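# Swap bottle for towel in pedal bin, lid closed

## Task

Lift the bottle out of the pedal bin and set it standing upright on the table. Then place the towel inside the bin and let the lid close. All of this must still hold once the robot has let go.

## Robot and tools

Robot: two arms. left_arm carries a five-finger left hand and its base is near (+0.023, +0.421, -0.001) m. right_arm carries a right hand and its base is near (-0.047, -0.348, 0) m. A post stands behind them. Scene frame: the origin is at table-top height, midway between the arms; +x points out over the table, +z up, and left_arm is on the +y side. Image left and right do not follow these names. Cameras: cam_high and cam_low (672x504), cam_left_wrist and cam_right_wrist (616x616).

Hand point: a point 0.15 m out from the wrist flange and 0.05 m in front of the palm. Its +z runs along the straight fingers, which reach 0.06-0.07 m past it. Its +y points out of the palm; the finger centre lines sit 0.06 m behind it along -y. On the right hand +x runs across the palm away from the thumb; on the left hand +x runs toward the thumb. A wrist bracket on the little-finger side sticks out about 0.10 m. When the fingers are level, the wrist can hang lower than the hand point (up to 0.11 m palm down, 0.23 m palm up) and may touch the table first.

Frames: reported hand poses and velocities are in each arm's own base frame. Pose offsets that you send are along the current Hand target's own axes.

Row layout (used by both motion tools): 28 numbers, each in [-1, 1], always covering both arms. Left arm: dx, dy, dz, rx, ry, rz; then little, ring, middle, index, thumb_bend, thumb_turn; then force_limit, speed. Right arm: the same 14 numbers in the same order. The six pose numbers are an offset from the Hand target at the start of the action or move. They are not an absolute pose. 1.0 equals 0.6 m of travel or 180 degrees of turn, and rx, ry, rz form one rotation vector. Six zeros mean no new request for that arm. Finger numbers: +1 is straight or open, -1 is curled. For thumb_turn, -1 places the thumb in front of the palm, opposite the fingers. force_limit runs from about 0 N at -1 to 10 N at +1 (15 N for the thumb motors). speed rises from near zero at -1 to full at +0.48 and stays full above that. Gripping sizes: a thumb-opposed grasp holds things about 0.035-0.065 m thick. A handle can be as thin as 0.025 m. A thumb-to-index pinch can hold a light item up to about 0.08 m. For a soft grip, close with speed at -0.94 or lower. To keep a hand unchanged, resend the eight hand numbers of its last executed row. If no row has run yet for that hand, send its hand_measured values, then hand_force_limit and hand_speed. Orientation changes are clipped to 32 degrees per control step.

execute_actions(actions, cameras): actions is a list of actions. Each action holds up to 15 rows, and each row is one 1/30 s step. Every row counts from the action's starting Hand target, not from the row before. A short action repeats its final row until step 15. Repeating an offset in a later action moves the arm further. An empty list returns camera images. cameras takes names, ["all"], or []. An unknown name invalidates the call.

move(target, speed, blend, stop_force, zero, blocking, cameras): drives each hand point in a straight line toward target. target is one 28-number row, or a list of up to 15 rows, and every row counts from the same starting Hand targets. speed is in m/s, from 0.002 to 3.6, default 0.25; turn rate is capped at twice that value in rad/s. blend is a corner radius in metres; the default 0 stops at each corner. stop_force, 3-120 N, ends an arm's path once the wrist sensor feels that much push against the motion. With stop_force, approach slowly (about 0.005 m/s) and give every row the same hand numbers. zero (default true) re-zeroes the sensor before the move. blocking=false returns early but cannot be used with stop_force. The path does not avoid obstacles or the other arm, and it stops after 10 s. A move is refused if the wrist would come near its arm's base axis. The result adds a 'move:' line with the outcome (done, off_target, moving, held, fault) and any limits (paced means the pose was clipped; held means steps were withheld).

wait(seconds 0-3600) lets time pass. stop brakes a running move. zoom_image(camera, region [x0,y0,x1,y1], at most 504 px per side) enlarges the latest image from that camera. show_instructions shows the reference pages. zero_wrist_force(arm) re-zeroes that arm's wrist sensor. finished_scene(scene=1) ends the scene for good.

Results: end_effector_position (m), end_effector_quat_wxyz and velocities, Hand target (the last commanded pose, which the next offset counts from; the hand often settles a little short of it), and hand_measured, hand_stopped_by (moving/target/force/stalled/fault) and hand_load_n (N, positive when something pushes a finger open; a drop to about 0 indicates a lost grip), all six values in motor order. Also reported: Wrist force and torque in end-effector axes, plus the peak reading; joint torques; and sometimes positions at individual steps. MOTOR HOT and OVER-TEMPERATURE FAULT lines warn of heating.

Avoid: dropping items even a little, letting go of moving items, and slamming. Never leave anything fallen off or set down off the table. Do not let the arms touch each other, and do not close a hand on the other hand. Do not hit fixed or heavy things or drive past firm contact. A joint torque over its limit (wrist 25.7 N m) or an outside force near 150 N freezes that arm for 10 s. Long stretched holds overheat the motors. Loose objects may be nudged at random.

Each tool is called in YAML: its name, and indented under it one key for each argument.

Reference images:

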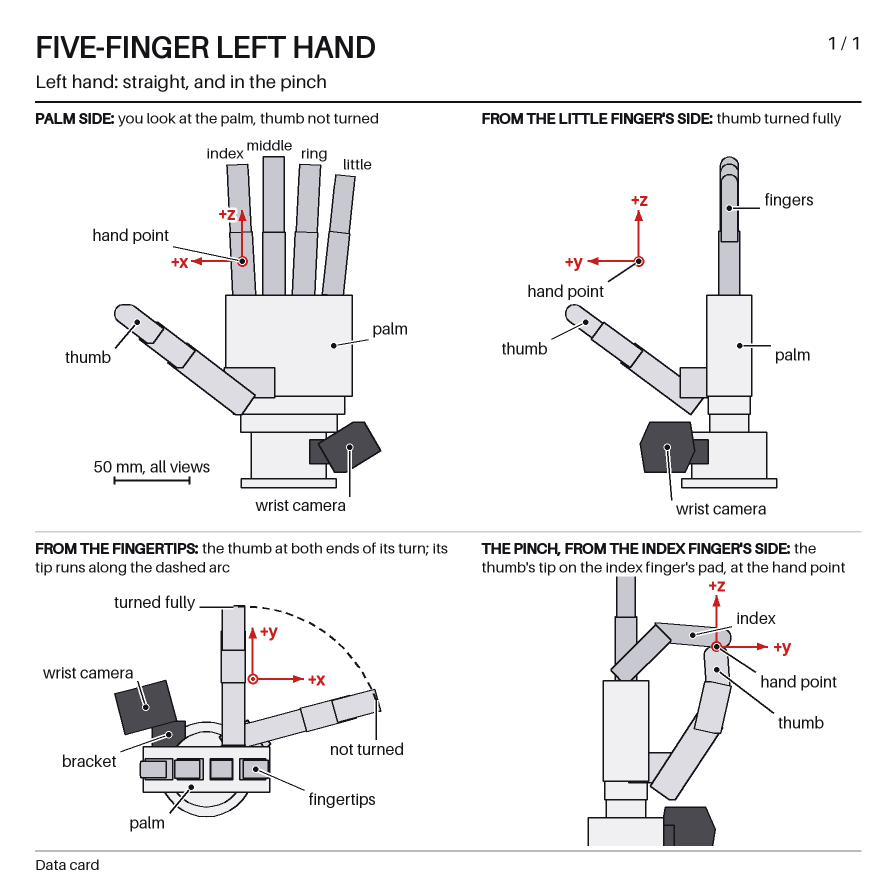

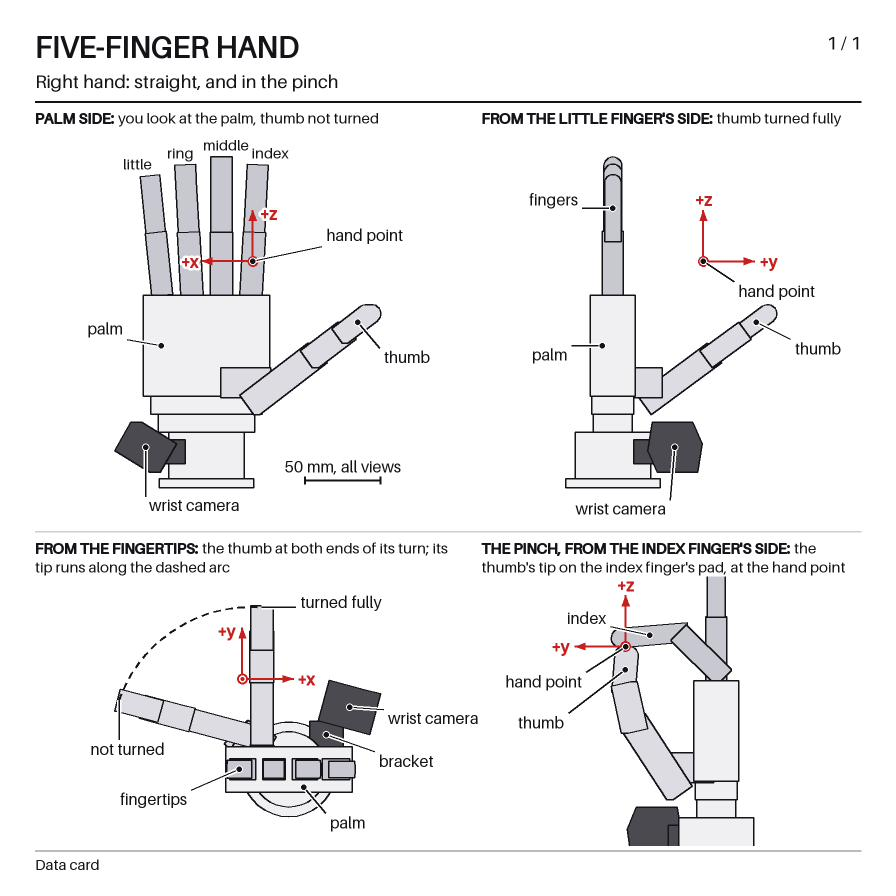

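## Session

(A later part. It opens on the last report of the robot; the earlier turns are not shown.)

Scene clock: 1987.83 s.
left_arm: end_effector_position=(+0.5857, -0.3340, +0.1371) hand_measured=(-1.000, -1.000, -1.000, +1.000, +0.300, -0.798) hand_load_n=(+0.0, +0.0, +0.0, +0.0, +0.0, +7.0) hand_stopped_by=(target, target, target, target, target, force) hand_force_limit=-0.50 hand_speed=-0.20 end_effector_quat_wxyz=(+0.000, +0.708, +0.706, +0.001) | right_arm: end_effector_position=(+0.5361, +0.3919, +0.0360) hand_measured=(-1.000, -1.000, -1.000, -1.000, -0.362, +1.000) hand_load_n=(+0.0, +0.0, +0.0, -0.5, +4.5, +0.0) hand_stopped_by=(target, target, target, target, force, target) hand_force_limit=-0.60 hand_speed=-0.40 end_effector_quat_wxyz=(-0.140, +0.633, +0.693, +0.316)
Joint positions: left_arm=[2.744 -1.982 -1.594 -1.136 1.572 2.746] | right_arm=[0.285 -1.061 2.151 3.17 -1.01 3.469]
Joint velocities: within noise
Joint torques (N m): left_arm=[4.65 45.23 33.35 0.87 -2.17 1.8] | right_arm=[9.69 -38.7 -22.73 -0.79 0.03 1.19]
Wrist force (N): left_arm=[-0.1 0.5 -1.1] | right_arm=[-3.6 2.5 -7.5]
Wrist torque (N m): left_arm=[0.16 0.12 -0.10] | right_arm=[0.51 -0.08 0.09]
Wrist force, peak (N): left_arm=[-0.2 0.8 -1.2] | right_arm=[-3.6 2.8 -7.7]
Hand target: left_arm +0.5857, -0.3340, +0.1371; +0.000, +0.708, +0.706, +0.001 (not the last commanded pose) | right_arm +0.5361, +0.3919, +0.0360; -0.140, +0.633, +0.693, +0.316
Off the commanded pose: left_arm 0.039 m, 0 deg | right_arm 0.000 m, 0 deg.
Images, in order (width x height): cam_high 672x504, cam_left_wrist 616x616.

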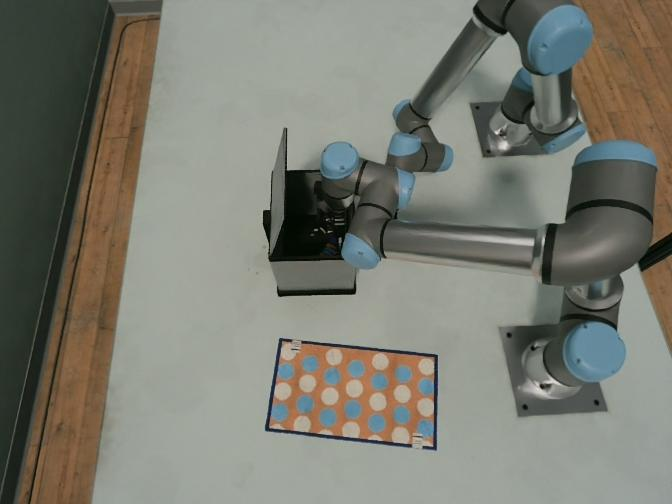

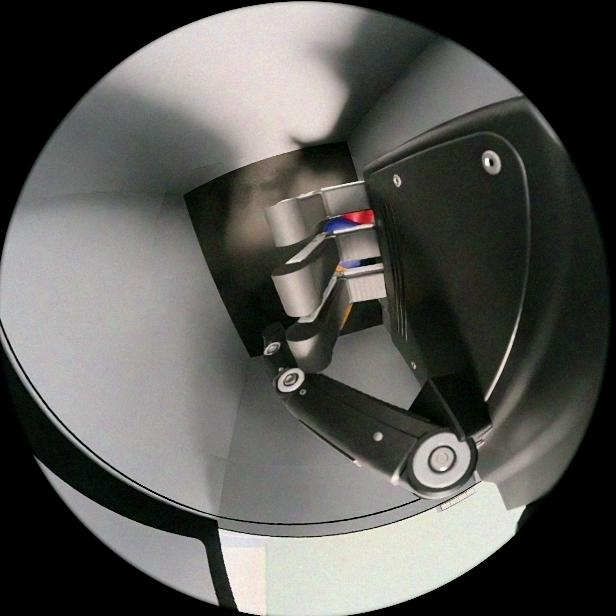

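move:
  target: [0,0,-0.45,0,0,0,-1,-1,-1,1,0.3,-1,-0.5,-0.2,0,0,0,0,0,0,-1,-1,-1,-1,-0.8,1,-0.6,-0.4]
  speed: 0.2
  cameras: ["cam_high","cam_left_wrist"]

zoom_image:
  camera: "cam_high"
  region: [250, 170, 370, 290]

zoom_image:
  camera: "cam_left_wrist"
  region: [200, 150, 440, 390]

Scene clock: 2047.03 s.
left_arm: end_effector_position=(+0.5853, -0.3341, +0.4071) hand_measured=(-1.000, -1.000, -1.000, +1.000, +0.300, -0.798) hand_load_n=(+0.0, +0.0, +0.0, +0.0, +0.0, +7.0) hand_stopped_by=(target, target, target, target, target, force) hand_force_limit=-0.50 hand_speed=-0.20 end_effector_quat_wxyz=(+0.000, +0.708, +0.706, +0.001) | right_arm: end_effector_position=(+0.5361, +0.3919, +0.0360) hand_measured=(-1.000, -1.000, -1.000, -1.000, -0.362, +1.000) hand_load_n=(+0.0, +0.0, +0.0, +0.0, +4.0, +0.0) hand_stopped_by=(target, target, target, target, force, target) hand_force_limit=-0.60 hand_speed=-0.40 end_effector_quat_wxyz=(-0.140, +0.633, +0.693, +0.316)
Joint positions: left_arm=[2.744 -1.919 -0.978 -1.814 1.572 2.746] | right_arm=[0.285 -1.061 2.151 3.17 -1.01 3.469]
Joint torques (N m): left_arm=[-7.39 31.43 36.5 0.72 -1.77 -1.44] | right_arm=[10.69 -38.92 -22.42 -0.83 0.12 1.13]
Wrist force (N): left_arm=[-0.4 0.7 -0.9] | right_arm=[-3.3 2.8 -7.5]
Wrist torque (N m): left_arm=[0.18 0.14 -0.12] | right_arm=[0.56 -0.12 0.11]
Wrist force, peak (N): left_arm=[-0.3 0.8 -2.0] | right_arm=[-3.3 2.9 -7.7]
Hand target: left_arm +0.5853, -0.3341, +0.4071; +0.000, +0.708, +0.706, +0.001 | right_arm +0.5361, +0.3919, +0.0360; -0.140, +0.633, +0.693, +0.316
Off the commanded pose: left_arm 0.000 m, 0 deg | right_arm 0.000 m, 0 deg.
move: done

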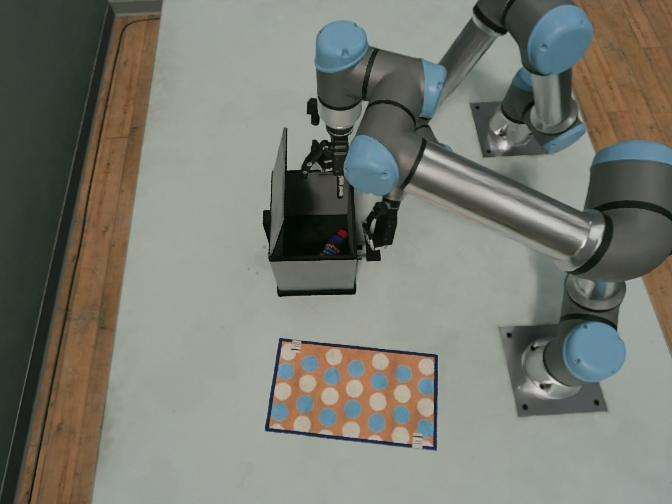

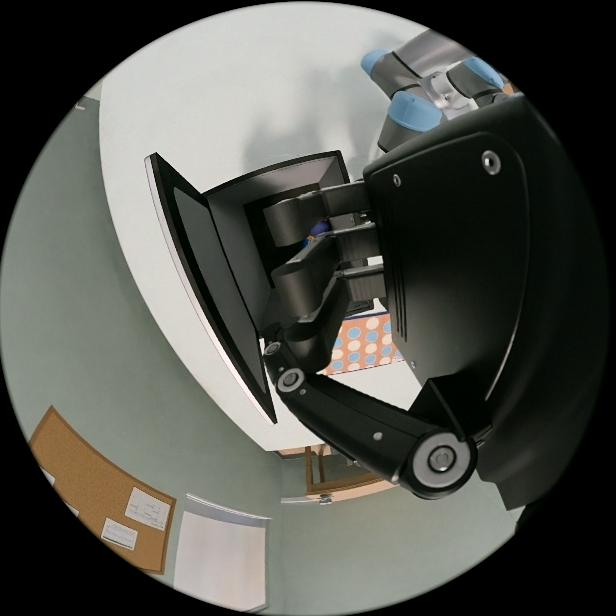

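Scaled by 4.200 from the camera's image (finer frame: 960x720).

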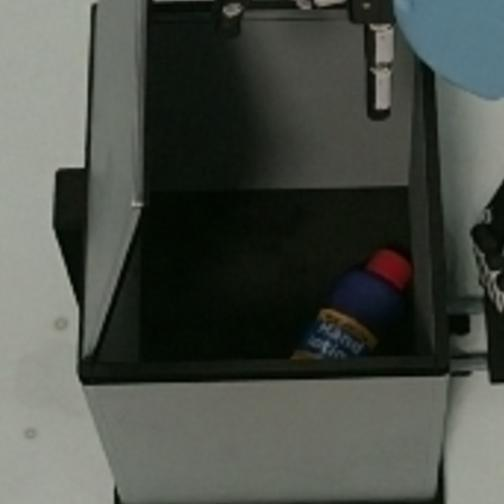

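Scaled by 2.100 from the camera's image (finer frame: 880x880).

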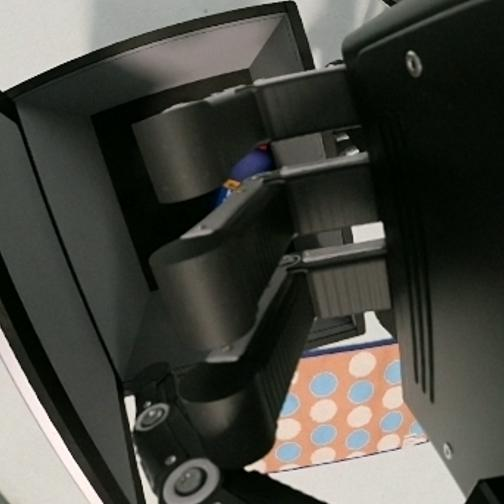

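move:
  target:
    - [0.0427,-0.004,0,0,0,0,-1,-1,-1,1,0.3,-1,-0.5,-0.2,0,0,0,0,0,0,-1,-1,-1,-1,-0.8,1,-0.6,-0.4]
    - [0.0427,-0.004,0.40,0,0,0,-1,-1,-1,1,0.3,-1,-0.5,-0.2,0,0,0,0,0,0,-1,-1,-1,-1,-0.8,1,-0.6,-0.4]
  speed: 0.15
  stop_force: 10

move:
  target: [0,0,0.104,0,0,0,-1,-1,-1,1,0.3,-1,-0.5,-0.2,0,0,0,0,0,0,-1,-1,-1,-1,-0.8,1,-0.6,-0.4]
  speed: 0.015
  stop_force: 4
  cameras: ["cam_high","cam_left_wrist"]

Scene clock: 2181.90 s.
left_arm: end_effector_position=(+0.5833, -0.3083, +0.1671) hand_measured=(-1.000, -1.000, -1.000, +1.000, +0.300, -0.798) hand_load_n=(+0.0, +0.0, +0.0, +0.0, +0.0, +7.0) hand_stopped_by=(target, target, target, target, target, force) hand_force_limit=-0.50 hand_speed=-0.20 end_effector_quat_wxyz=(+0.000, +0.708, +0.706, +0.001) | right_arm: end_effector_position=(+0.5361, +0.3919, +0.0360) hand_measured=(-1.000, -1.000, -1.000, -1.000, -0.362, +1.000) hand_load_n=(+0.0, +0.0, +0.0, +0.0, +4.5, +0.0) hand_stopped_by=(target, target, target, target, force, target) hand_force_limit=-0.60 hand_speed=-0.40 end_effector_quat_wxyz=(-0.140, +0.633, +0.693, +0.316)
Joint positions: left_arm=[2.782 -1.918 -1.602 -1.191 1.572 2.783] | right_arm=[0.285 -1.061 2.151 3.17 -1.01 3.469]
Joint torques (N m): left_arm=[-2.67 30.18 9.04 4.42 0.59 1.75] | right_arm=[10.66 -39.1 -22.35 -1.09 0.05 1.52]
Wrist force (N): left_arm=[0.2 0.4 -1.2] | right_arm=[-3.5 2.9 -7.3]
Wrist torque (N m): left_arm=[0.15 0.02 -0.26] | right_arm=[0.56 -0.10 0.11]
Wrist force, peak (N): left_arm=[0.2 0.4 -1.9] | right_arm=[-3.4 3.0 -7.7]
Hand target: left_arm +0.5833, -0.3083, +0.1671; +0.000, +0.708, +0.706, +0.001 | right_arm +0.5361, +0.3919, +0.0360; -0.140, +0.633, +0.693, +0.316
Off the commanded pose: left_arm 0.000 m, 0 deg | right_arm 0.000 m, 0 deg.
move: done

Scene clock: 2186.90 s.
left_arm: end_effector_position=(+0.5833, -0.3083, +0.1047) hand_measured=(-1.000, -1.000, -1.000, +1.000, +0.300, -0.798) hand_load_n=(+0.0, +0.0, +0.0, +0.0, +0.0, +7.0) hand_stopped_by=(target, target, target, target, target, force) hand_force_limit=-0.50 hand_speed=-0.20 end_effector_quat_wxyz=(+0.000, +0.708, +0.706, +0.001) | right_arm: end_effector_position=(+0.5361, +0.3919, +0.0360) hand_measured=(-1.000, -1.000, -1.000, -1.000, -0.362, +1.000) hand_load_n=(+0.0, +0.0, +0.0, -0.5, +4.5, +0.0) hand_stopped_by=(target, target, target, target, force, target) hand_force_limit=-0.60 hand_speed=-0.40 end_effector_quat_wxyz=(-0.140, +0.633, +0.693, +0.316)
Joint positions: left_arm=[2.782 -1.982 -1.686 -1.043 1.572 2.783] | right_arm=[0.285 -1.061 2.151 3.17 -1.01 3.469]
Joint torques (N m): left_arm=[5.88 32.04 7.49 4.32 0.61 1.79] | right_arm=[10.79 -38.89 -21.07 -1.03 0.06 1.44]
Wrist force (N): left_arm=[-0.3 0.3 -0.9] | right_arm=[-3.3 2.7 -7.5]
Wrist torque (N m): left_arm=[0.11 0.11 -0.29] | right_arm=[0.54 -0.12 0.10]
Wrist force, peak (N): left_arm=[0.1 0.7 -1.3] | right_arm=[-3.6 3.0 -7.7]
Hand target: left_arm +0.5833, -0.3083, +0.1047; +0.000, +0.708, +0.706, +0.001 | right_arm +0.5361, +0.3919, +0.0360; -0.140, +0.633, +0.693, +0.316
Off the commanded pose: left_arm 0.000 m, 0 deg | right_arm 0.000 m, 0 deg.
move: done

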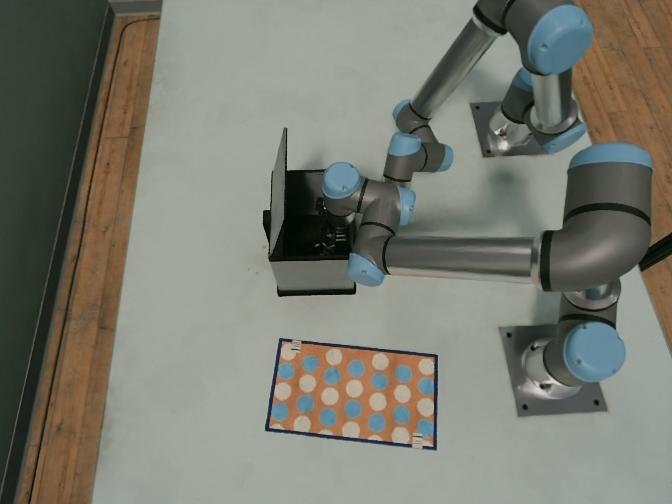

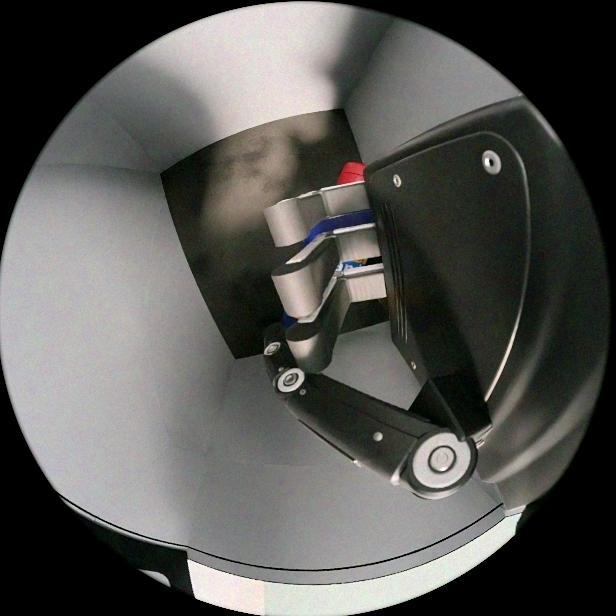

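move:
  target: [-0.0833,0.0517,0,0,0,0,-1,-1,-1,1,0.3,-1,-0.5,-0.2,0,0,0,0,0,0,-1,-1,-1,-1,-0.8,1,-0.6,-0.4]
  speed: 0.02
  stop_force: 10
  cameras: ["cam_high","cam_left_wrist"]

Scene clock: 2210.63 s.
left_arm: end_effector_position=(+0.6143, -0.3583, +0.1047) hand_measured=(-1.000, -1.000, -1.000, +1.000, +0.300, -0.798) hand_load_n=(+0.0, +0.0, +0.0, +0.0, +0.0, +7.5) hand_stopped_by=(target, target, target, target, target, force) hand_force_limit=-0.50 hand_speed=-0.20 end_effector_quat_wxyz=(+0.000, +0.708, +0.706, +0.001) | right_arm: end_effector_position=(+0.5361, +0.3919, +0.0360) hand_measured=(-1.000, -1.000, -1.000, -1.000, -0.362, +1.000) hand_load_n=(+0.0, +0.0, +0.0, -0.5, +4.5, +0.0) hand_stopped_by=(target, target, target, target, force, target) hand_force_limit=-0.60 hand_speed=-0.40 end_effector_quat_wxyz=(-0.140, +0.633, +0.693, +0.316)
Joint positions: left_arm=[2.727 -2.096 -1.509 -1.106 1.572 2.729] | right_arm=[0.285 -1.061 2.151 3.17 -1.01 3.469]
Joint torques (N m): left_arm=[-8.13 36.59 33.55 1.04 1 -1.56] | right_arm=[10.17 -39.06 -21.4 -1.33 0.45 1.45]
Wrist force (N): left_arm=[-0.2 0.4 -1.1] | right_arm=[-3.4 2.3 -7.4]
Wrist torque (N m): left_arm=[0.14 0.08 -0.10] | right_arm=[0.48 -0.10 0.08]
Wrist force, peak (N): left_arm=[-0.2 0.6 -1.3] | right_arm=[-3.7 2.9 -7.6]
Hand target: left_arm +0.6143, -0.3583, +0.1047; +0.000, +0.708, +0.706, +0.001 | right_arm +0.5361, +0.3919, +0.0360; -0.140, +0.633, +0.693, +0.316
Off the commanded pose: left_arm 0.000 m, 0 deg | right_arm 0.000 m, 0 deg.
move: done

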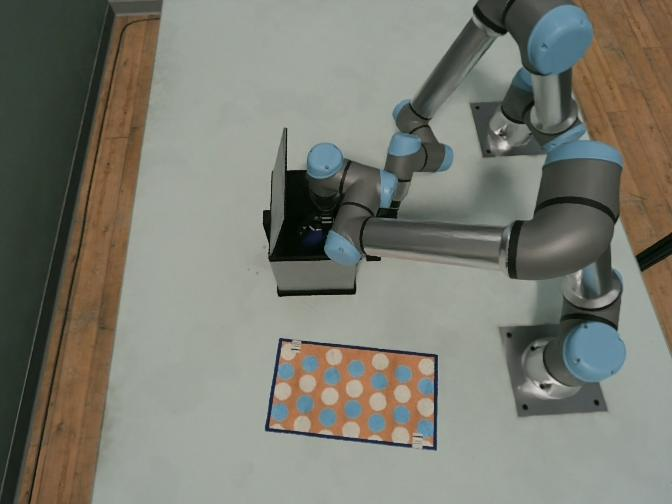

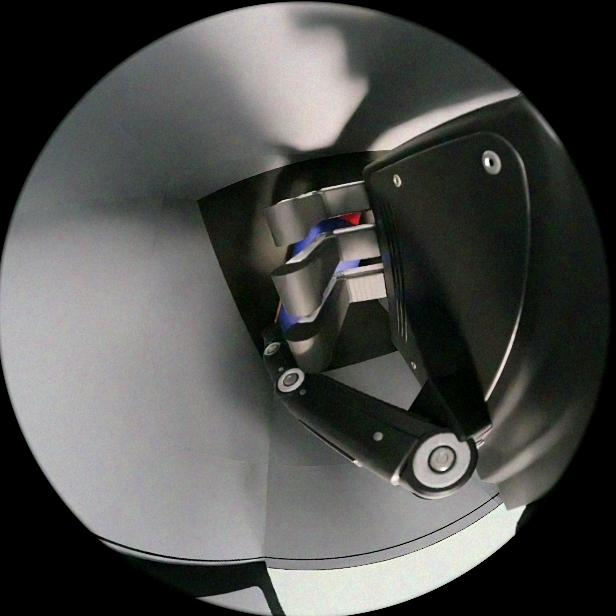

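move:
  target: [0,0,-0.48,0,0,0,-1,-1,-1,1,0.3,-1,-0.5,-0.2,0,0,0,0,0,0,-1,-1,-1,-1,-0.8,1,-0.6,-0.4]
  speed: 0.2
  cameras: ["cam_high","cam_left_wrist"]

zoom_image:
  camera: "cam_high"
  region: [250, 170, 370, 290]

Scene clock: 2219.13 s.
left_arm: end_effector_position=(+0.6138, -0.3585, +0.3927) hand_measured=(-1.000, -1.000, -1.000, +1.000, +0.300, -0.798) hand_load_n=(+0.0, +0.0, +0.0, +0.0, +0.0, +7.0) hand_stopped_by=(target, target, target, target, target, force) hand_force_limit=-0.50 hand_speed=-0.20 end_effector_quat_wxyz=(+0.000, +0.708, +0.706, +0.001) | right_arm: end_effector_position=(+0.5361, +0.3919, +0.0360) hand_measured=(-1.000, -1.000, -1.000, -1.000, -0.362, +1.000) hand_load_n=(+0.0, +0.0, +0.0, +0.0, +4.0, +0.0) hand_stopped_by=(target, target, target, target, force, target) hand_force_limit=-0.60 hand_speed=-0.40 end_effector_quat_wxyz=(-0.140, +0.633, +0.693, +0.316)
Joint positions: left_arm=[2.727 -2.017 -0.875 -1.819 1.572 2.728] | right_arm=[0.285 -1.061 2.151 3.17 -1.01 3.469]
Joint torques (N m): left_arm=[-8.52 35.64 33.98 0.9 -1.28 -1.43] | right_arm=[10.24 -39.6 -20.31 -1.42 0.2 1.28]
Wrist force (N): left_arm=[0.0 0.3 -1.0] | right_arm=[-3.8 2.5 -7.1]
Wrist torque (N m): left_arm=[0.13 0.08 -0.08] | right_arm=[0.49 -0.07 0.08]
Wrist force, peak (N): left_arm=[0.0 0.6 -2.0] | right_arm=[-3.4 2.7 -7.8]
Hand target: left_arm +0.6139, -0.3585, +0.3927; +0.000, +0.708, +0.706, +0.001 | right_arm +0.5361, +0.3919, +0.0360; -0.140, +0.633, +0.693, +0.316
Off the commanded pose: left_arm 0.000 m, 0 deg | right_arm 0.000 m, 0 deg.
move: done

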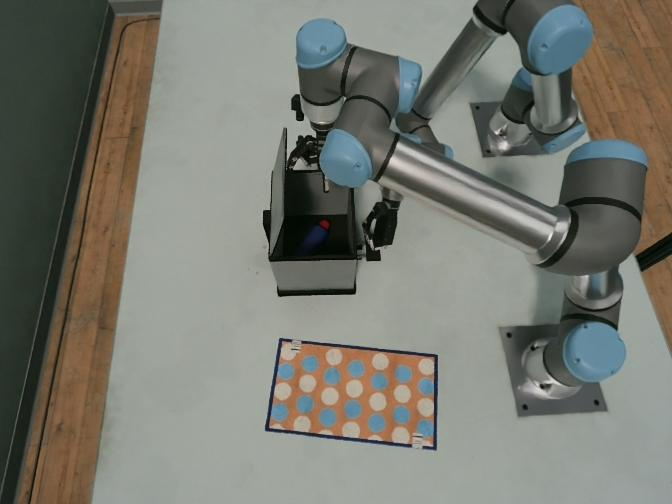

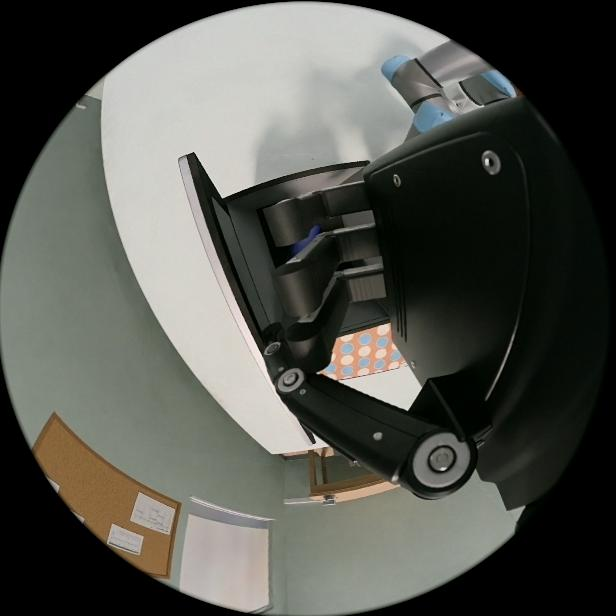

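Scaled by 4.200 from the camera's image (finer frame: 960x720).

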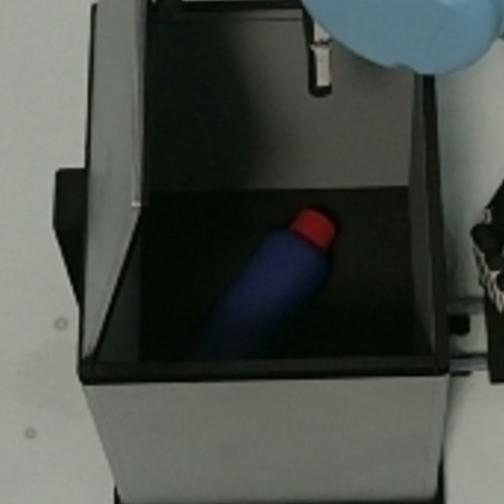

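move:
  target: [-0.0207,-0.095,-0.0955,0,0,0,0.7,0.7,0.7,0.7,0.7,-0.9,-0.3,0,0,0,0,0,0,0,-1,-1,-1,-1,-0.8,1,-0.6,-0.4]
  speed: 0.15

move:
  target:
    - [0,0,0,0,0,-0.4122,0.7,0.7,0.7,0.7,0.7,-0.99,-0.2,0,0,0,0,0,0,0,-1,-1,-1,-1,-0.8,1,-0.6,-0.4]
    - [0,0,0,0,0,-0.8244,0.7,0.7,0.7,0.7,0.7,-0.99,-0.2,0,0,0,0,0,0,0,-1,-1,-1,-1,-0.8,1,-0.6,-0.4]
  speed: 0.3
  blend: 0.03
  cameras: ["cam_high","cam_left_wrist"]

Scene clock: 2415.53 s.
left_arm: end_effector_position=(+0.5568, -0.3709, +0.4499) hand_measured=(+0.700, +0.700, +0.700, +0.700, +0.700, -0.798) hand_load_n=(+0.0, +0.0, +0.0, +0.0, +0.0, +0.0) hand_stopped_by=(target, target, target, target, target, force) hand_force_limit=-0.30 hand_speed=0.00 end_effector_quat_wxyz=(+0.000, +0.708, +0.706, +0.001) | right_arm: end_effector_position=(+0.5361, +0.3919, +0.0360) hand_measured=(-1.000, -1.000, -1.000, -1.000, -0.362, +1.000) hand_load_n=(+0.0, +0.0, +0.0, -0.5, +4.5, +0.0) hand_stopped_by=(target, target, target, target, force, target) hand_force_limit=-0.60 hand_speed=-0.40 end_effector_quat_wxyz=(-0.140, +0.633, +0.693, +0.316)
Joint positions: left_arm=[2.671 -1.956 -0.811 -1.945 1.572 2.673] | right_arm=[0.285 -1.061 2.151 3.17 -1.01 3.469]
Joint torques (N m): left_arm=[-8.26 45.16 33.83 0.96 0.78 -1.54] | right_arm=[9.36 -35.87 -20.47 -1.53 0.25 1.22]
Wrist force (N): left_arm=[-0.1 0.5 -1.1] | right_arm=[-2.4 2.1 -7.4]
Wrist torque (N m): left_arm=[0.16 0.09 -0.09] | right_arm=[0.50 -0.22 0.16]
Wrist force, peak (N): left_arm=[-0.5 0.1 -1.5] | right_arm=[-2.3 2.4 -8.3]
Hand target: left_arm +0.5567, -0.3709, +0.4499; +0.000, +0.708, +0.706, +0.001 | right_arm +0.5361, +0.3919, +0.0360; -0.140, +0.633, +0.693, +0.316
Off the commanded pose: left_arm 0.000 m, 0 deg | right_arm 0.000 m, 0 deg.
move: done

Scene clock: 2421.23 s.
left_arm: end_effector_position=(+0.5565, -0.3707, +0.4497) hand_measured=(+0.700, +0.700, +0.700, +0.700, +0.700, -0.990) hand_load_n=(-1.0, +0.0, +0.5, +0.0, +0.0, +0.0) hand_stopped_by=(target, target, target, target, target, target) hand_force_limit=-0.20 hand_speed=0.00 end_effector_quat_wxyz=(+0.001, -0.487, +0.873, -0.001) | right_arm: end_effector_position=(+0.5361, +0.3919, +0.0360) hand_measured=(-1.000, -1.000, -1.000, -1.000, -0.362, +1.000) hand_load_n=(+0.0, +0.0, +0.0, +0.0, +4.0, +0.0) hand_stopped_by=(target, target, target, target, force, target) hand_force_limit=-0.60 hand_speed=-0.40 end_effector_quat_wxyz=(-0.140, +0.633, +0.693, +0.316)
Joint positions: left_arm=[2.783 -2.407 -0.035 -2.266 1.571 0.195] | right_arm=[0.285 -1.061 2.151 3.17 -1.01 3.469]
Joint torques (N m): left_arm=[6.83 46.41 29.57 1 2.06 -1.3] | right_arm=[4.06 -26.6 -20.27 -1.37 0.34 1.15]
Wrist force (N): left_arm=[0.6 1.3 -1.6] | right_arm=[-2.6 2.0 -4.7]
Wrist torque (N m): left_arm=[0.19 0.06 -0.10] | right_arm=[0.38 -0.17 0.13]
Wrist force, peak (N): left_arm=[3.9 2.3 -2.2] | right_arm=[-3.2 2.0 -7.5]
Hand target: left_arm +0.5567, -0.3709, +0.4499; +0.001, -0.487, +0.873, +0.000 | right_arm +0.5361, +0.3919, +0.0360; -0.140, +0.633, +0.693, +0.316
Off the commanded pose: left_arm 0.000 m, 0 deg | right_arm 0.000 m, 0 deg.
elbow stopped short (left arm): the move would have taken joint 3 (elbow) straighter than the controller allows.
move: done; blend cut to 0 m at target 1

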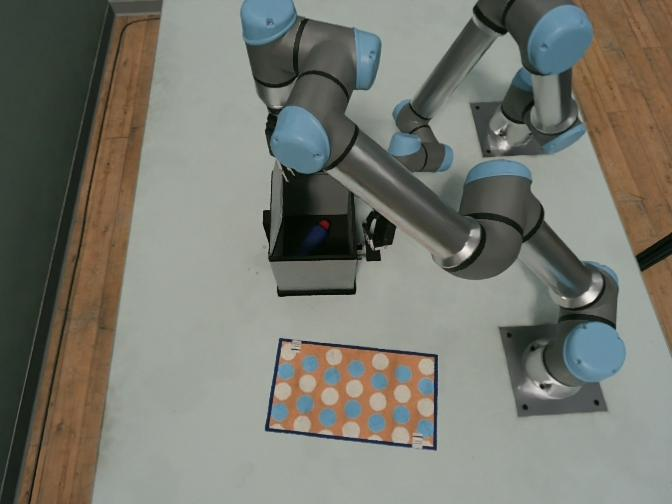

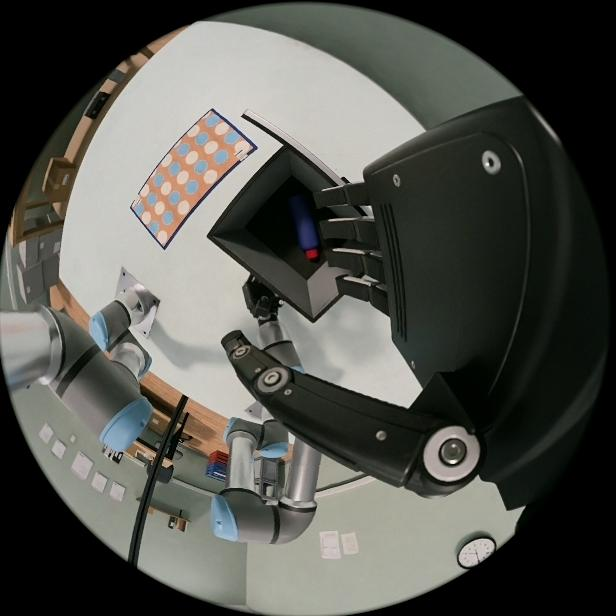

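move:
  target: [0.0252,-0.0357,0.05,0.1556,0,0,0.7,0.7,0.7,0.7,0.7,-0.99,-0.2,0,0,0,0,0,0,0,-1,-1,-1,-1,-0.8,1,-0.6,-0.4]
  speed: 0.2
  cameras: ["cam_high","cam_left_wrist"]

zoom_image:
  camera: "cam_left_wrist"
  region: [200, 100, 440, 340]

Scene clock: 2443.60 s.
left_arm: end_effector_position=(+0.5671, -0.3950, +0.4199) hand_measured=(+0.698, +0.700, +0.700, +0.700, +0.700, -0.990) hand_load_n=(-18.0, +0.0, +0.0, +0.0, +0.0, +0.0) hand_stopped_by=(target, target, target, target, target, target) hand_force_limit=-0.20 hand_speed=0.00 end_effector_quat_wxyz=(+0.119, -0.472, +0.847, -0.211) | right_arm: end_effector_position=(+0.5361, +0.3920, +0.0360) hand_measured=(-1.000, -1.000, -1.000, -1.000, -0.362, +1.000) hand_load_n=(+0.0, +0.0, +0.0, -2.5, +1.5, +0.0) hand_stopped_by=(target, target, target, target, force, target) hand_force_limit=-0.60 hand_speed=-0.40 end_effector_quat_wxyz=(-0.140, +0.633, +0.693, +0.316)
Joint positions: left_arm=[2.791 -1.894 -1.101 -1.236 1.477 0.18] | right_arm=[0.285 -1.061 2.151 3.17 -1.01 3.469]
Joint torques (N m): left_arm=[8.39 40.4 14.15 8.95 -2.43 -0.76] | right_arm=[-2.02 -27.95 -11.1 0.81 0.33 1.15]
Wrist force (N): left_arm=[3.9 21.4 -8.3] | right_arm=[9.7 12.6 -20.3]
Wrist torque (N m): left_arm=[0.90 -0.47 -1.21] | right_arm=[1.87 -0.61 0.75]
Wrist force, peak (N): left_arm=[4.1 21.5 -8.3] | right_arm=[9.7 12.6 -20.3]
Hand target: left_arm +0.5671, -0.3950, +0.4199; +0.119, -0.472, +0.847, -0.211 | right_arm +0.5361, +0.3919, +0.0360; -0.140, +0.633, +0.693, +0.316
Off the commanded pose: left_arm 0.000 m, 0 deg | right_arm 0.000 m, 0 deg.
move: done

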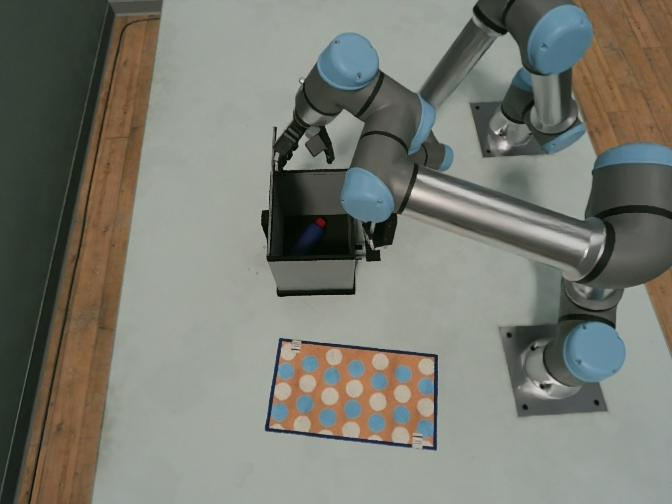

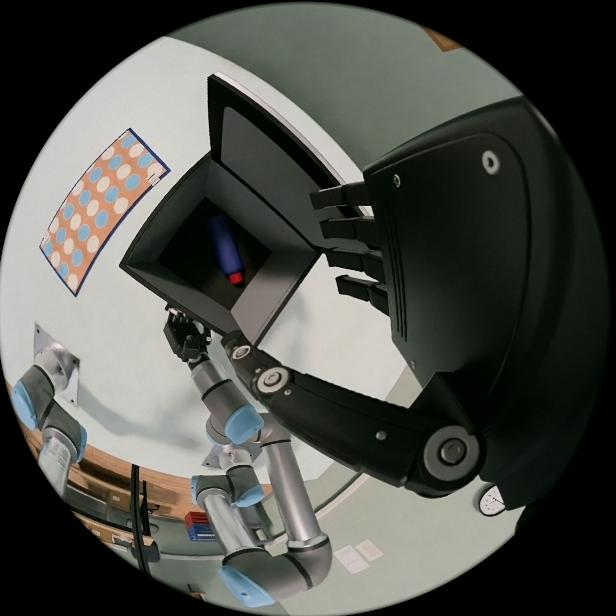

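Scaled by 2.100 from the camera's image (finer frame: 880x880).

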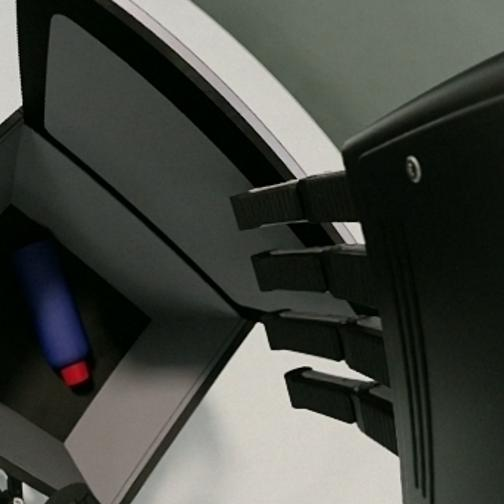

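move:
  target: [0.0524,0.0752,-0.04,0,0,0,0.7,0.7,0.7,0.7,0.7,-0.99,-0.2,0,0,0,0,0,0,0,-1,-1,-1,-1,-0.8,1,-0.6,-0.4]
  speed: 0.04
  cameras: ["cam_high","cam_low"]

Scene clock: 2456.77 s.
left_arm: end_effector_position=(+0.5071, -0.3949, +0.4198) hand_measured=(+0.700, +0.700, +0.700, +0.700, +0.700, -0.990) hand_load_n=(+0.0, -0.5, +0.0, +0.0, +0.0, +0.0) hand_stopped_by=(target, target, target, target, target, target) hand_force_limit=-0.20 hand_speed=0.00 end_effector_quat_wxyz=(+0.119, -0.472, +0.847, -0.211) | right_arm: end_effector_position=(+0.5361, +0.3919, +0.0360) hand_measured=(-1.000, -1.000, -1.000, -1.000, -0.364, +1.000) hand_load_n=(+0.0, +0.0, +0.0, +0.0, +0.0, +0.0) hand_stopped_by=(target, target, target, target, force, target) hand_force_limit=-0.60 hand_speed=-0.40 end_effector_quat_wxyz=(-0.140, +0.633, +0.693, +0.316)
Joint positions: left_arm=[2.754 -1.765 -1.267 -1.197 1.494 0.147] | right_arm=[0.285 -1.061 2.151 3.17 -1.01 3.469]
Joint torques (N m): left_arm=[-7.86 39.03 10.85 4.73 1.88 -1.42] | right_arm=[-3.13 -29.04 -23.99 -2.35 0.21 1.06]
Wrist force (N): left_arm=[-0.5 -1.0 -0.9] | right_arm=[1.9 -0.2 -1.8]
Wrist torque (N m): left_arm=[-0.14 0.15 -0.09] | right_arm=[0.06 -0.35 0.26]
Wrist force, peak (N): left_arm=[4.2 21.7 -8.0] | right_arm=[9.7 12.5 -20.4]
Hand target: left_arm +0.5071, -0.3949, +0.4199; +0.119, -0.472, +0.847, -0.211 | right_arm +0.5361, +0.3919, +0.0360; -0.140, +0.633, +0.693, +0.316
Off the commanded pose: left_arm 0.000 m, 0 deg | right_arm 0.000 m, 0 deg.
move: done

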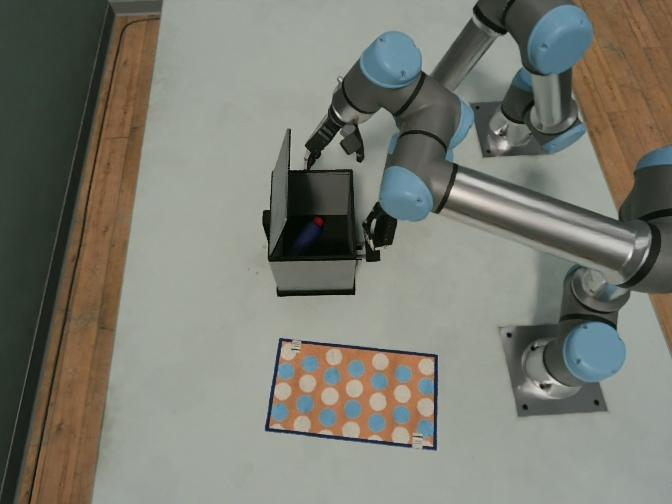

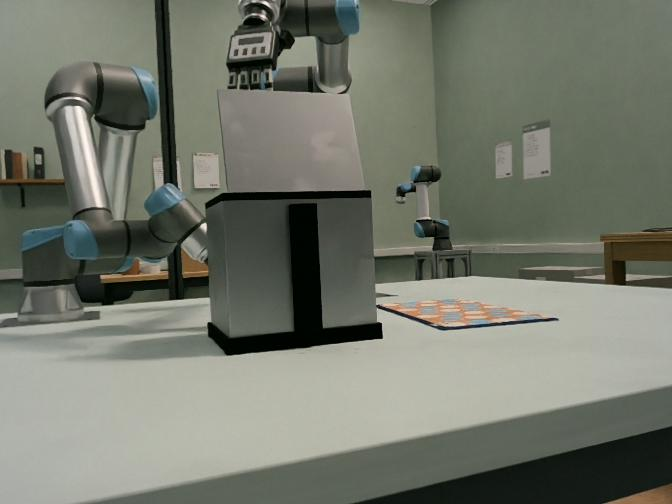

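zoom_image:
  camera: "cam_high"
  region: [250, 120, 410, 300]

wait:
  seconds: 1
  cameras: ["cam_high","cam_right_wrist"]

Scaled by 2.800 from the camera's image (finer frame: 960x720).

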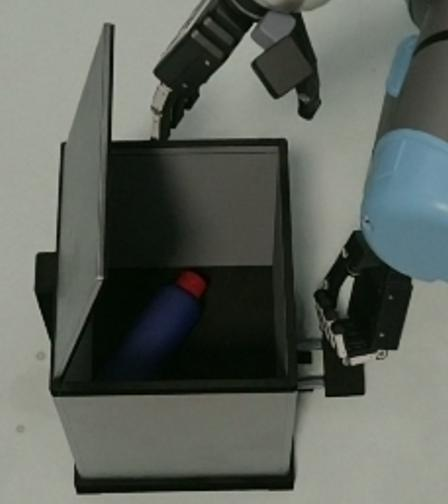

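Scene clock: 2464.67 s.
left_arm: end_effector_position=(+0.5071, -0.3949, +0.4199) hand_measured=(+0.700, +0.700, +0.700, +0.700, +0.700, -0.990) hand_load_n=(+0.0, +0.0, +0.0, +0.0, +0.0, +0.0) hand_stopped_by=(target, target, target, target, target, target) hand_force_limit=-0.20 hand_speed=0.00 end_effector_quat_wxyz=(+0.119, -0.472, +0.847, -0.211) | right_arm: end_effector_position=(+0.5361, +0.3919, +0.0360) hand_measured=(-1.000, -1.000, -1.000, -1.000, -0.364, +1.000) hand_load_n=(+0.0, +0.0, +0.0, +0.0, +0.0, +0.0) hand_stopped_by=(target, target, target, target, force, target) hand_force_limit=-0.60 hand_speed=-0.40 end_effector_quat_wxyz=(-0.140, +0.633, +0.693, +0.316)
Joint positions: left_arm=[2.754 -1.765 -1.267 -1.197 1.494 0.147] | right_arm=[0.285 -1.061 2.151 3.17 -1.01 3.469]
Joint torques (N m): left_arm=[-8.29 39.5 10.93 4.62 1.71 -1.47] | right_arm=[-2.38 -30.54 -22.74 -0.3 0.28 1.19]
Wrist force (N): left_arm=[-0.5 -0.8 -0.9] | right_arm=[1.7 -0.2 -1.9]
Wrist torque (N m): left_arm=[-0.10 0.15 -0.10] | right_arm=[0.06 -0.32 0.25]
Wrist force, peak (N): left_arm=[-0.9 -1.0 -1.1] | right_arm=[2.2 0.0 -1.7]
Hand target: left_arm +0.5071, -0.3949, +0.4199; +0.119, -0.472, +0.847, -0.211 | right_arm +0.5361, +0.3919, +0.0360; -0.140, +0.633, +0.693, +0.316
Off the commanded pose: left_arm 0.000 m, 0 deg | right_arm 0.000 m, 0 deg.
wait: 1.00 s; at rest from the start

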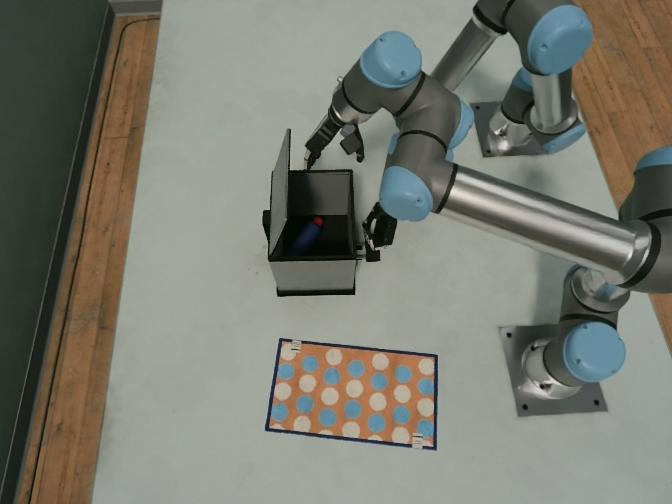

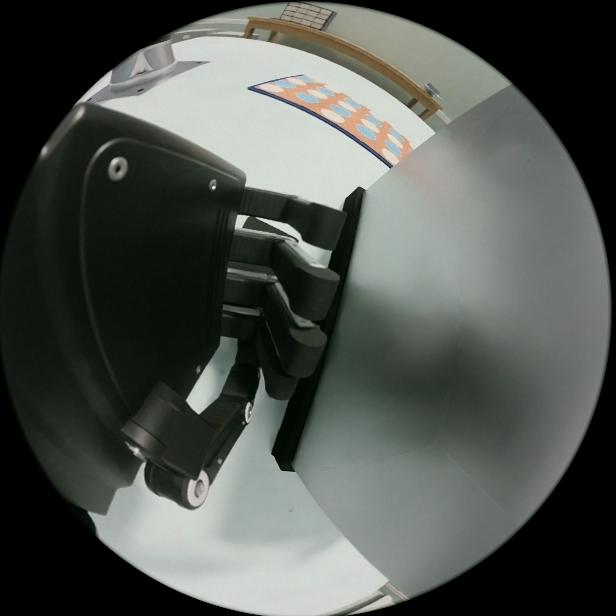

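move:
  target: [0,0,0,0,0,0,0.7,0.7,0.7,0.7,0.7,-0.99,-0.2,0,-0.003,-0.0013,0.0038,0,0,0,-1,-1,-1,-1,-0.8,1,-0.6,-0.4]
  speed: 0.004
  stop_force: 6
  cameras: ["cam_high"]

zoom_image:
  camera: "cam_high"
  region: [250, 120, 410, 300]

Scene clock: 2479.63 s.
left_arm: end_effector_position=(+0.5071, -0.3949, +0.4199) hand_measured=(+0.700, +0.700, +0.700, +0.700, +0.700, -0.990) hand_load_n=(+0.0, +0.0, +0.0, +0.0, +0.0, +0.0) hand_stopped_by=(target, target, target, target, target, target) hand_force_limit=-0.20 hand_speed=0.00 end_effector_quat_wxyz=(+0.119, -0.472, +0.847, -0.211) | right_arm: end_effector_position=(+0.5361, +0.3920, +0.0345) hand_measured=(-1.000, -1.000, -1.000, -1.000, -0.364, +1.000) hand_load_n=(+0.0, +0.0, +0.0, -1.5, +0.5, +0.0) hand_stopped_by=(target, target, target, target, force, target) hand_force_limit=-0.60 hand_speed=-0.40 end_effector_quat_wxyz=(-0.140, +0.633, +0.693, +0.316)
Joint positions: left_arm=[2.754 -1.765 -1.267 -1.197 1.494 0.147] | right_arm=[0.285 -1.057 2.151 3.166 -1.01 3.469]
Joint torques (N m): left_arm=[-7.73 38.49 11.1 4.86 1.72 -1.36] | right_arm=[-4.42 -37.03 -19.73 0.68 0.45 0.19]
Wrist force (N): left_arm=[-0.6 -0.7 -1.1] | right_arm=[3.9 1.8 -7.5]
Wrist torque (N m): left_arm=[-0.09 0.15 -0.10] | right_arm=[0.52 -0.41 0.37]
Wrist force, peak (N): left_arm=[-0.7 -1.0 -1.3] | right_arm=[4.8 1.2 -9.2]
Hand target: left_arm +0.5071, -0.3949, +0.4199; +0.119, -0.472, +0.847, -0.211 | right_arm +0.5362, +0.3920, +0.0346; -0.140, +0.633, +0.693, +0.316 (not the last commanded pose)
Off the commanded pose: left_arm 0.000 m, 0 deg | right_arm 0.002 m, 0 deg.
move: contact (right_arm)

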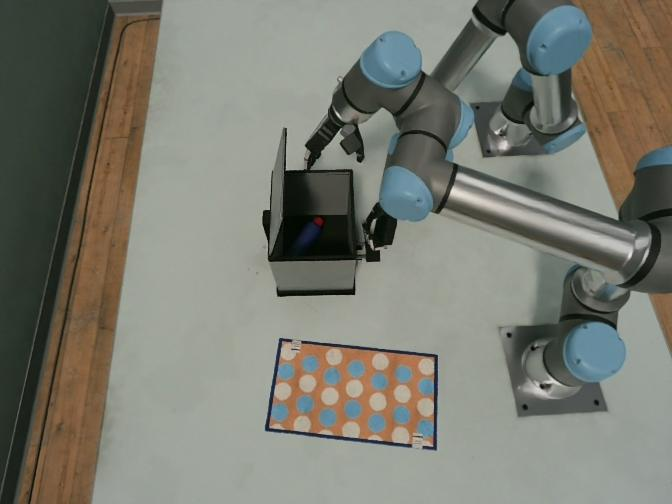

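Scaled by 2.800 from the camera's image (finer frame: 960x720).

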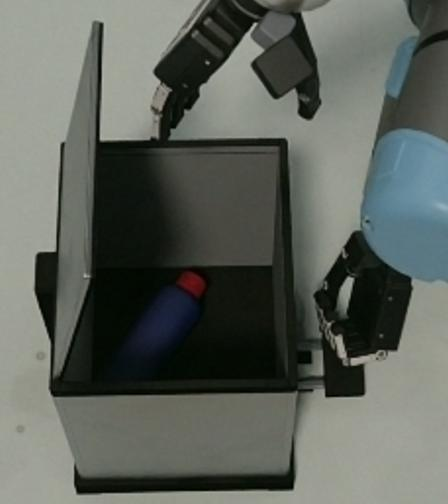

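move:
  target:
    - [-0.0131,-0.0032,0.0394,0,0,0,0.7,0.7,0.7,0.7,0.7,-0.99,-0.2,0,0,0,0,0,0,0,-1,-1,-1,-1,-0.8,1,-0.6,-0.4]
    - [-0.0479,0.0952,0.3455,0,0,0,0.7,0.7,0.7,0.7,0.7,-0.99,-0.2,0,0,0,0,0,0,0,-1,-1,-1,-1,-0.8,1,-0.6,-0.4]
  speed: 0.08
  stop_force: 6
  cameras: ["cam_high","cam_left_wrist","cam_low"]

zoom_image:
  camera: "cam_left_wrist"
  region: [150, 150, 430, 430]

Scene clock: 2532.70 s.
left_arm: end_effector_position=(+0.5624, -0.3949, +0.2101) hand_measured=(+0.700, +0.700, +0.700, +0.700, +0.700, -0.990) hand_load_n=(+0.0, +0.0, +0.5, +0.0, +0.0, +0.0) hand_stopped_by=(target, target, target, target, target, target) hand_force_limit=-0.20 hand_speed=0.00 end_effector_quat_wxyz=(+0.119, -0.472, +0.847, -0.211) | right_arm: end_effector_position=(+0.5362, +0.3920, +0.0346) hand_measured=(-1.000, -1.000, -1.000, -1.000, -0.364, +1.000) hand_load_n=(+0.0, +0.0, +0.0, -1.5, +0.5, +0.0) hand_stopped_by=(target, target, target, target, force, target) hand_force_limit=-0.60 hand_speed=-0.40 end_effector_quat_wxyz=(-0.140, +0.633, +0.693, +0.316)
Joint positions: left_arm=[2.788 -1.943 -1.579 -0.709 1.478 0.178] | right_arm=[0.285 -1.057 2.151 3.166 -1.01 3.469]
Joint torques (N m): left_arm=[6.91 31.52 8.9 4.67 -2.22 1.73] | right_arm=[-3.66 -37.13 -23.12 0.02 0.56 -0.03]
Wrist force (N): left_arm=[-0.4 -0.6 -0.7] | right_arm=[3.4 1.0 -7.7]
Wrist torque (N m): left_arm=[-0.09 0.14 -0.28] | right_arm=[0.46 -0.34 0.33]
Wrist force, peak (N): left_arm=[-0.9 -1.0 -1.2] | right_arm=[3.7 1.3 -8.0]
Hand target: left_arm +0.5624, -0.3949, +0.2101; +0.119, -0.472, +0.847, -0.211 | right_arm +0.5362, +0.3920, +0.0346; -0.140, +0.633, +0.693, +0.316
Off the commanded pose: left_arm 0.000 m, 0 deg | right_arm 0.000 m, 0 deg.
move: done
Images, in order (width x height): cam_high 672x504, cam_low 672x504, cam_left_wrist 616x616.

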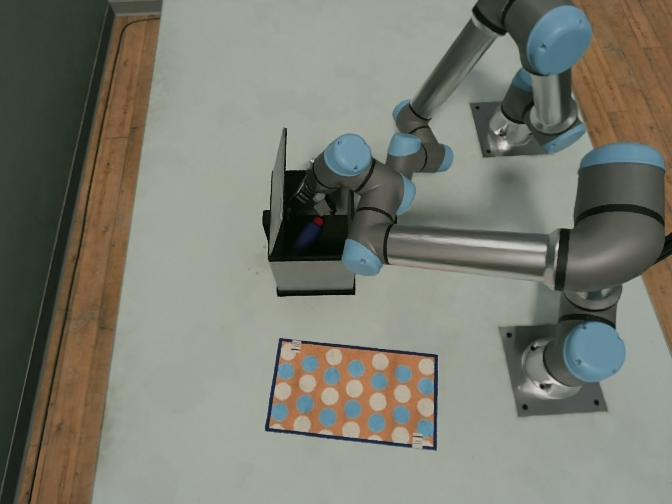

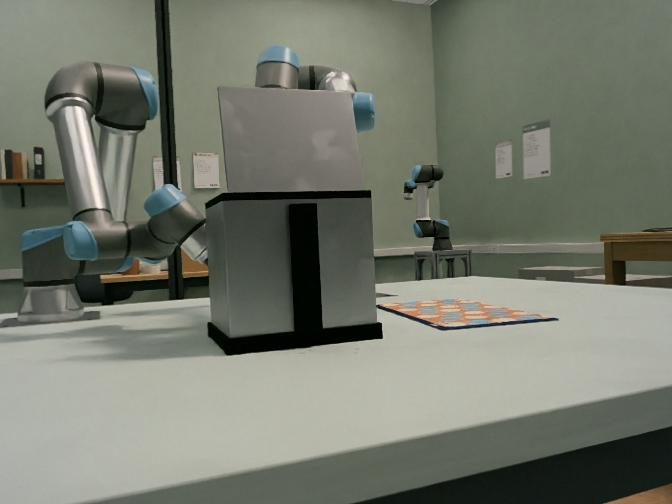

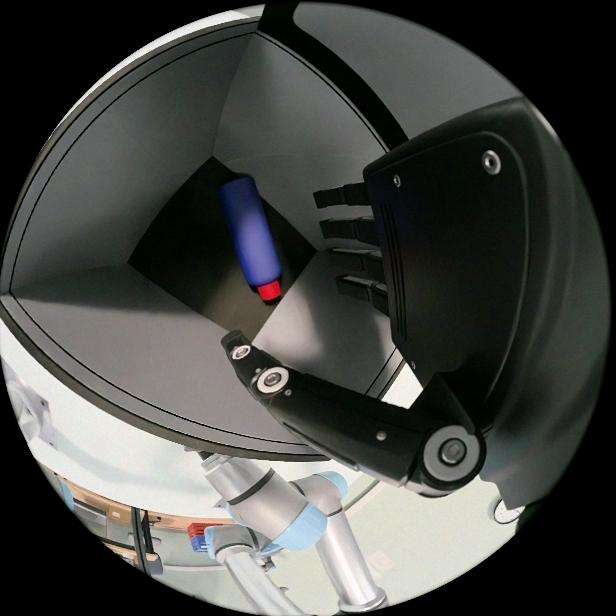

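Scaled by 1.800 from the camera's image (finer frame: 880x880).

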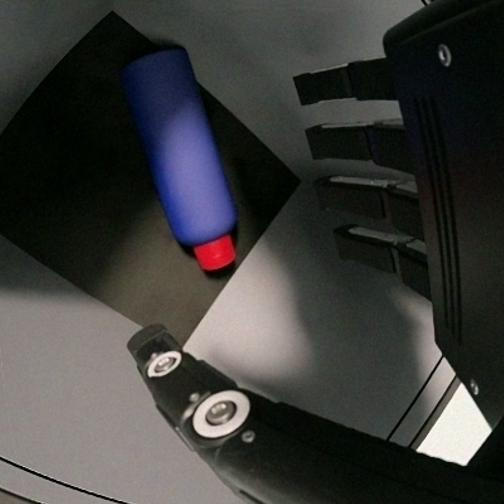

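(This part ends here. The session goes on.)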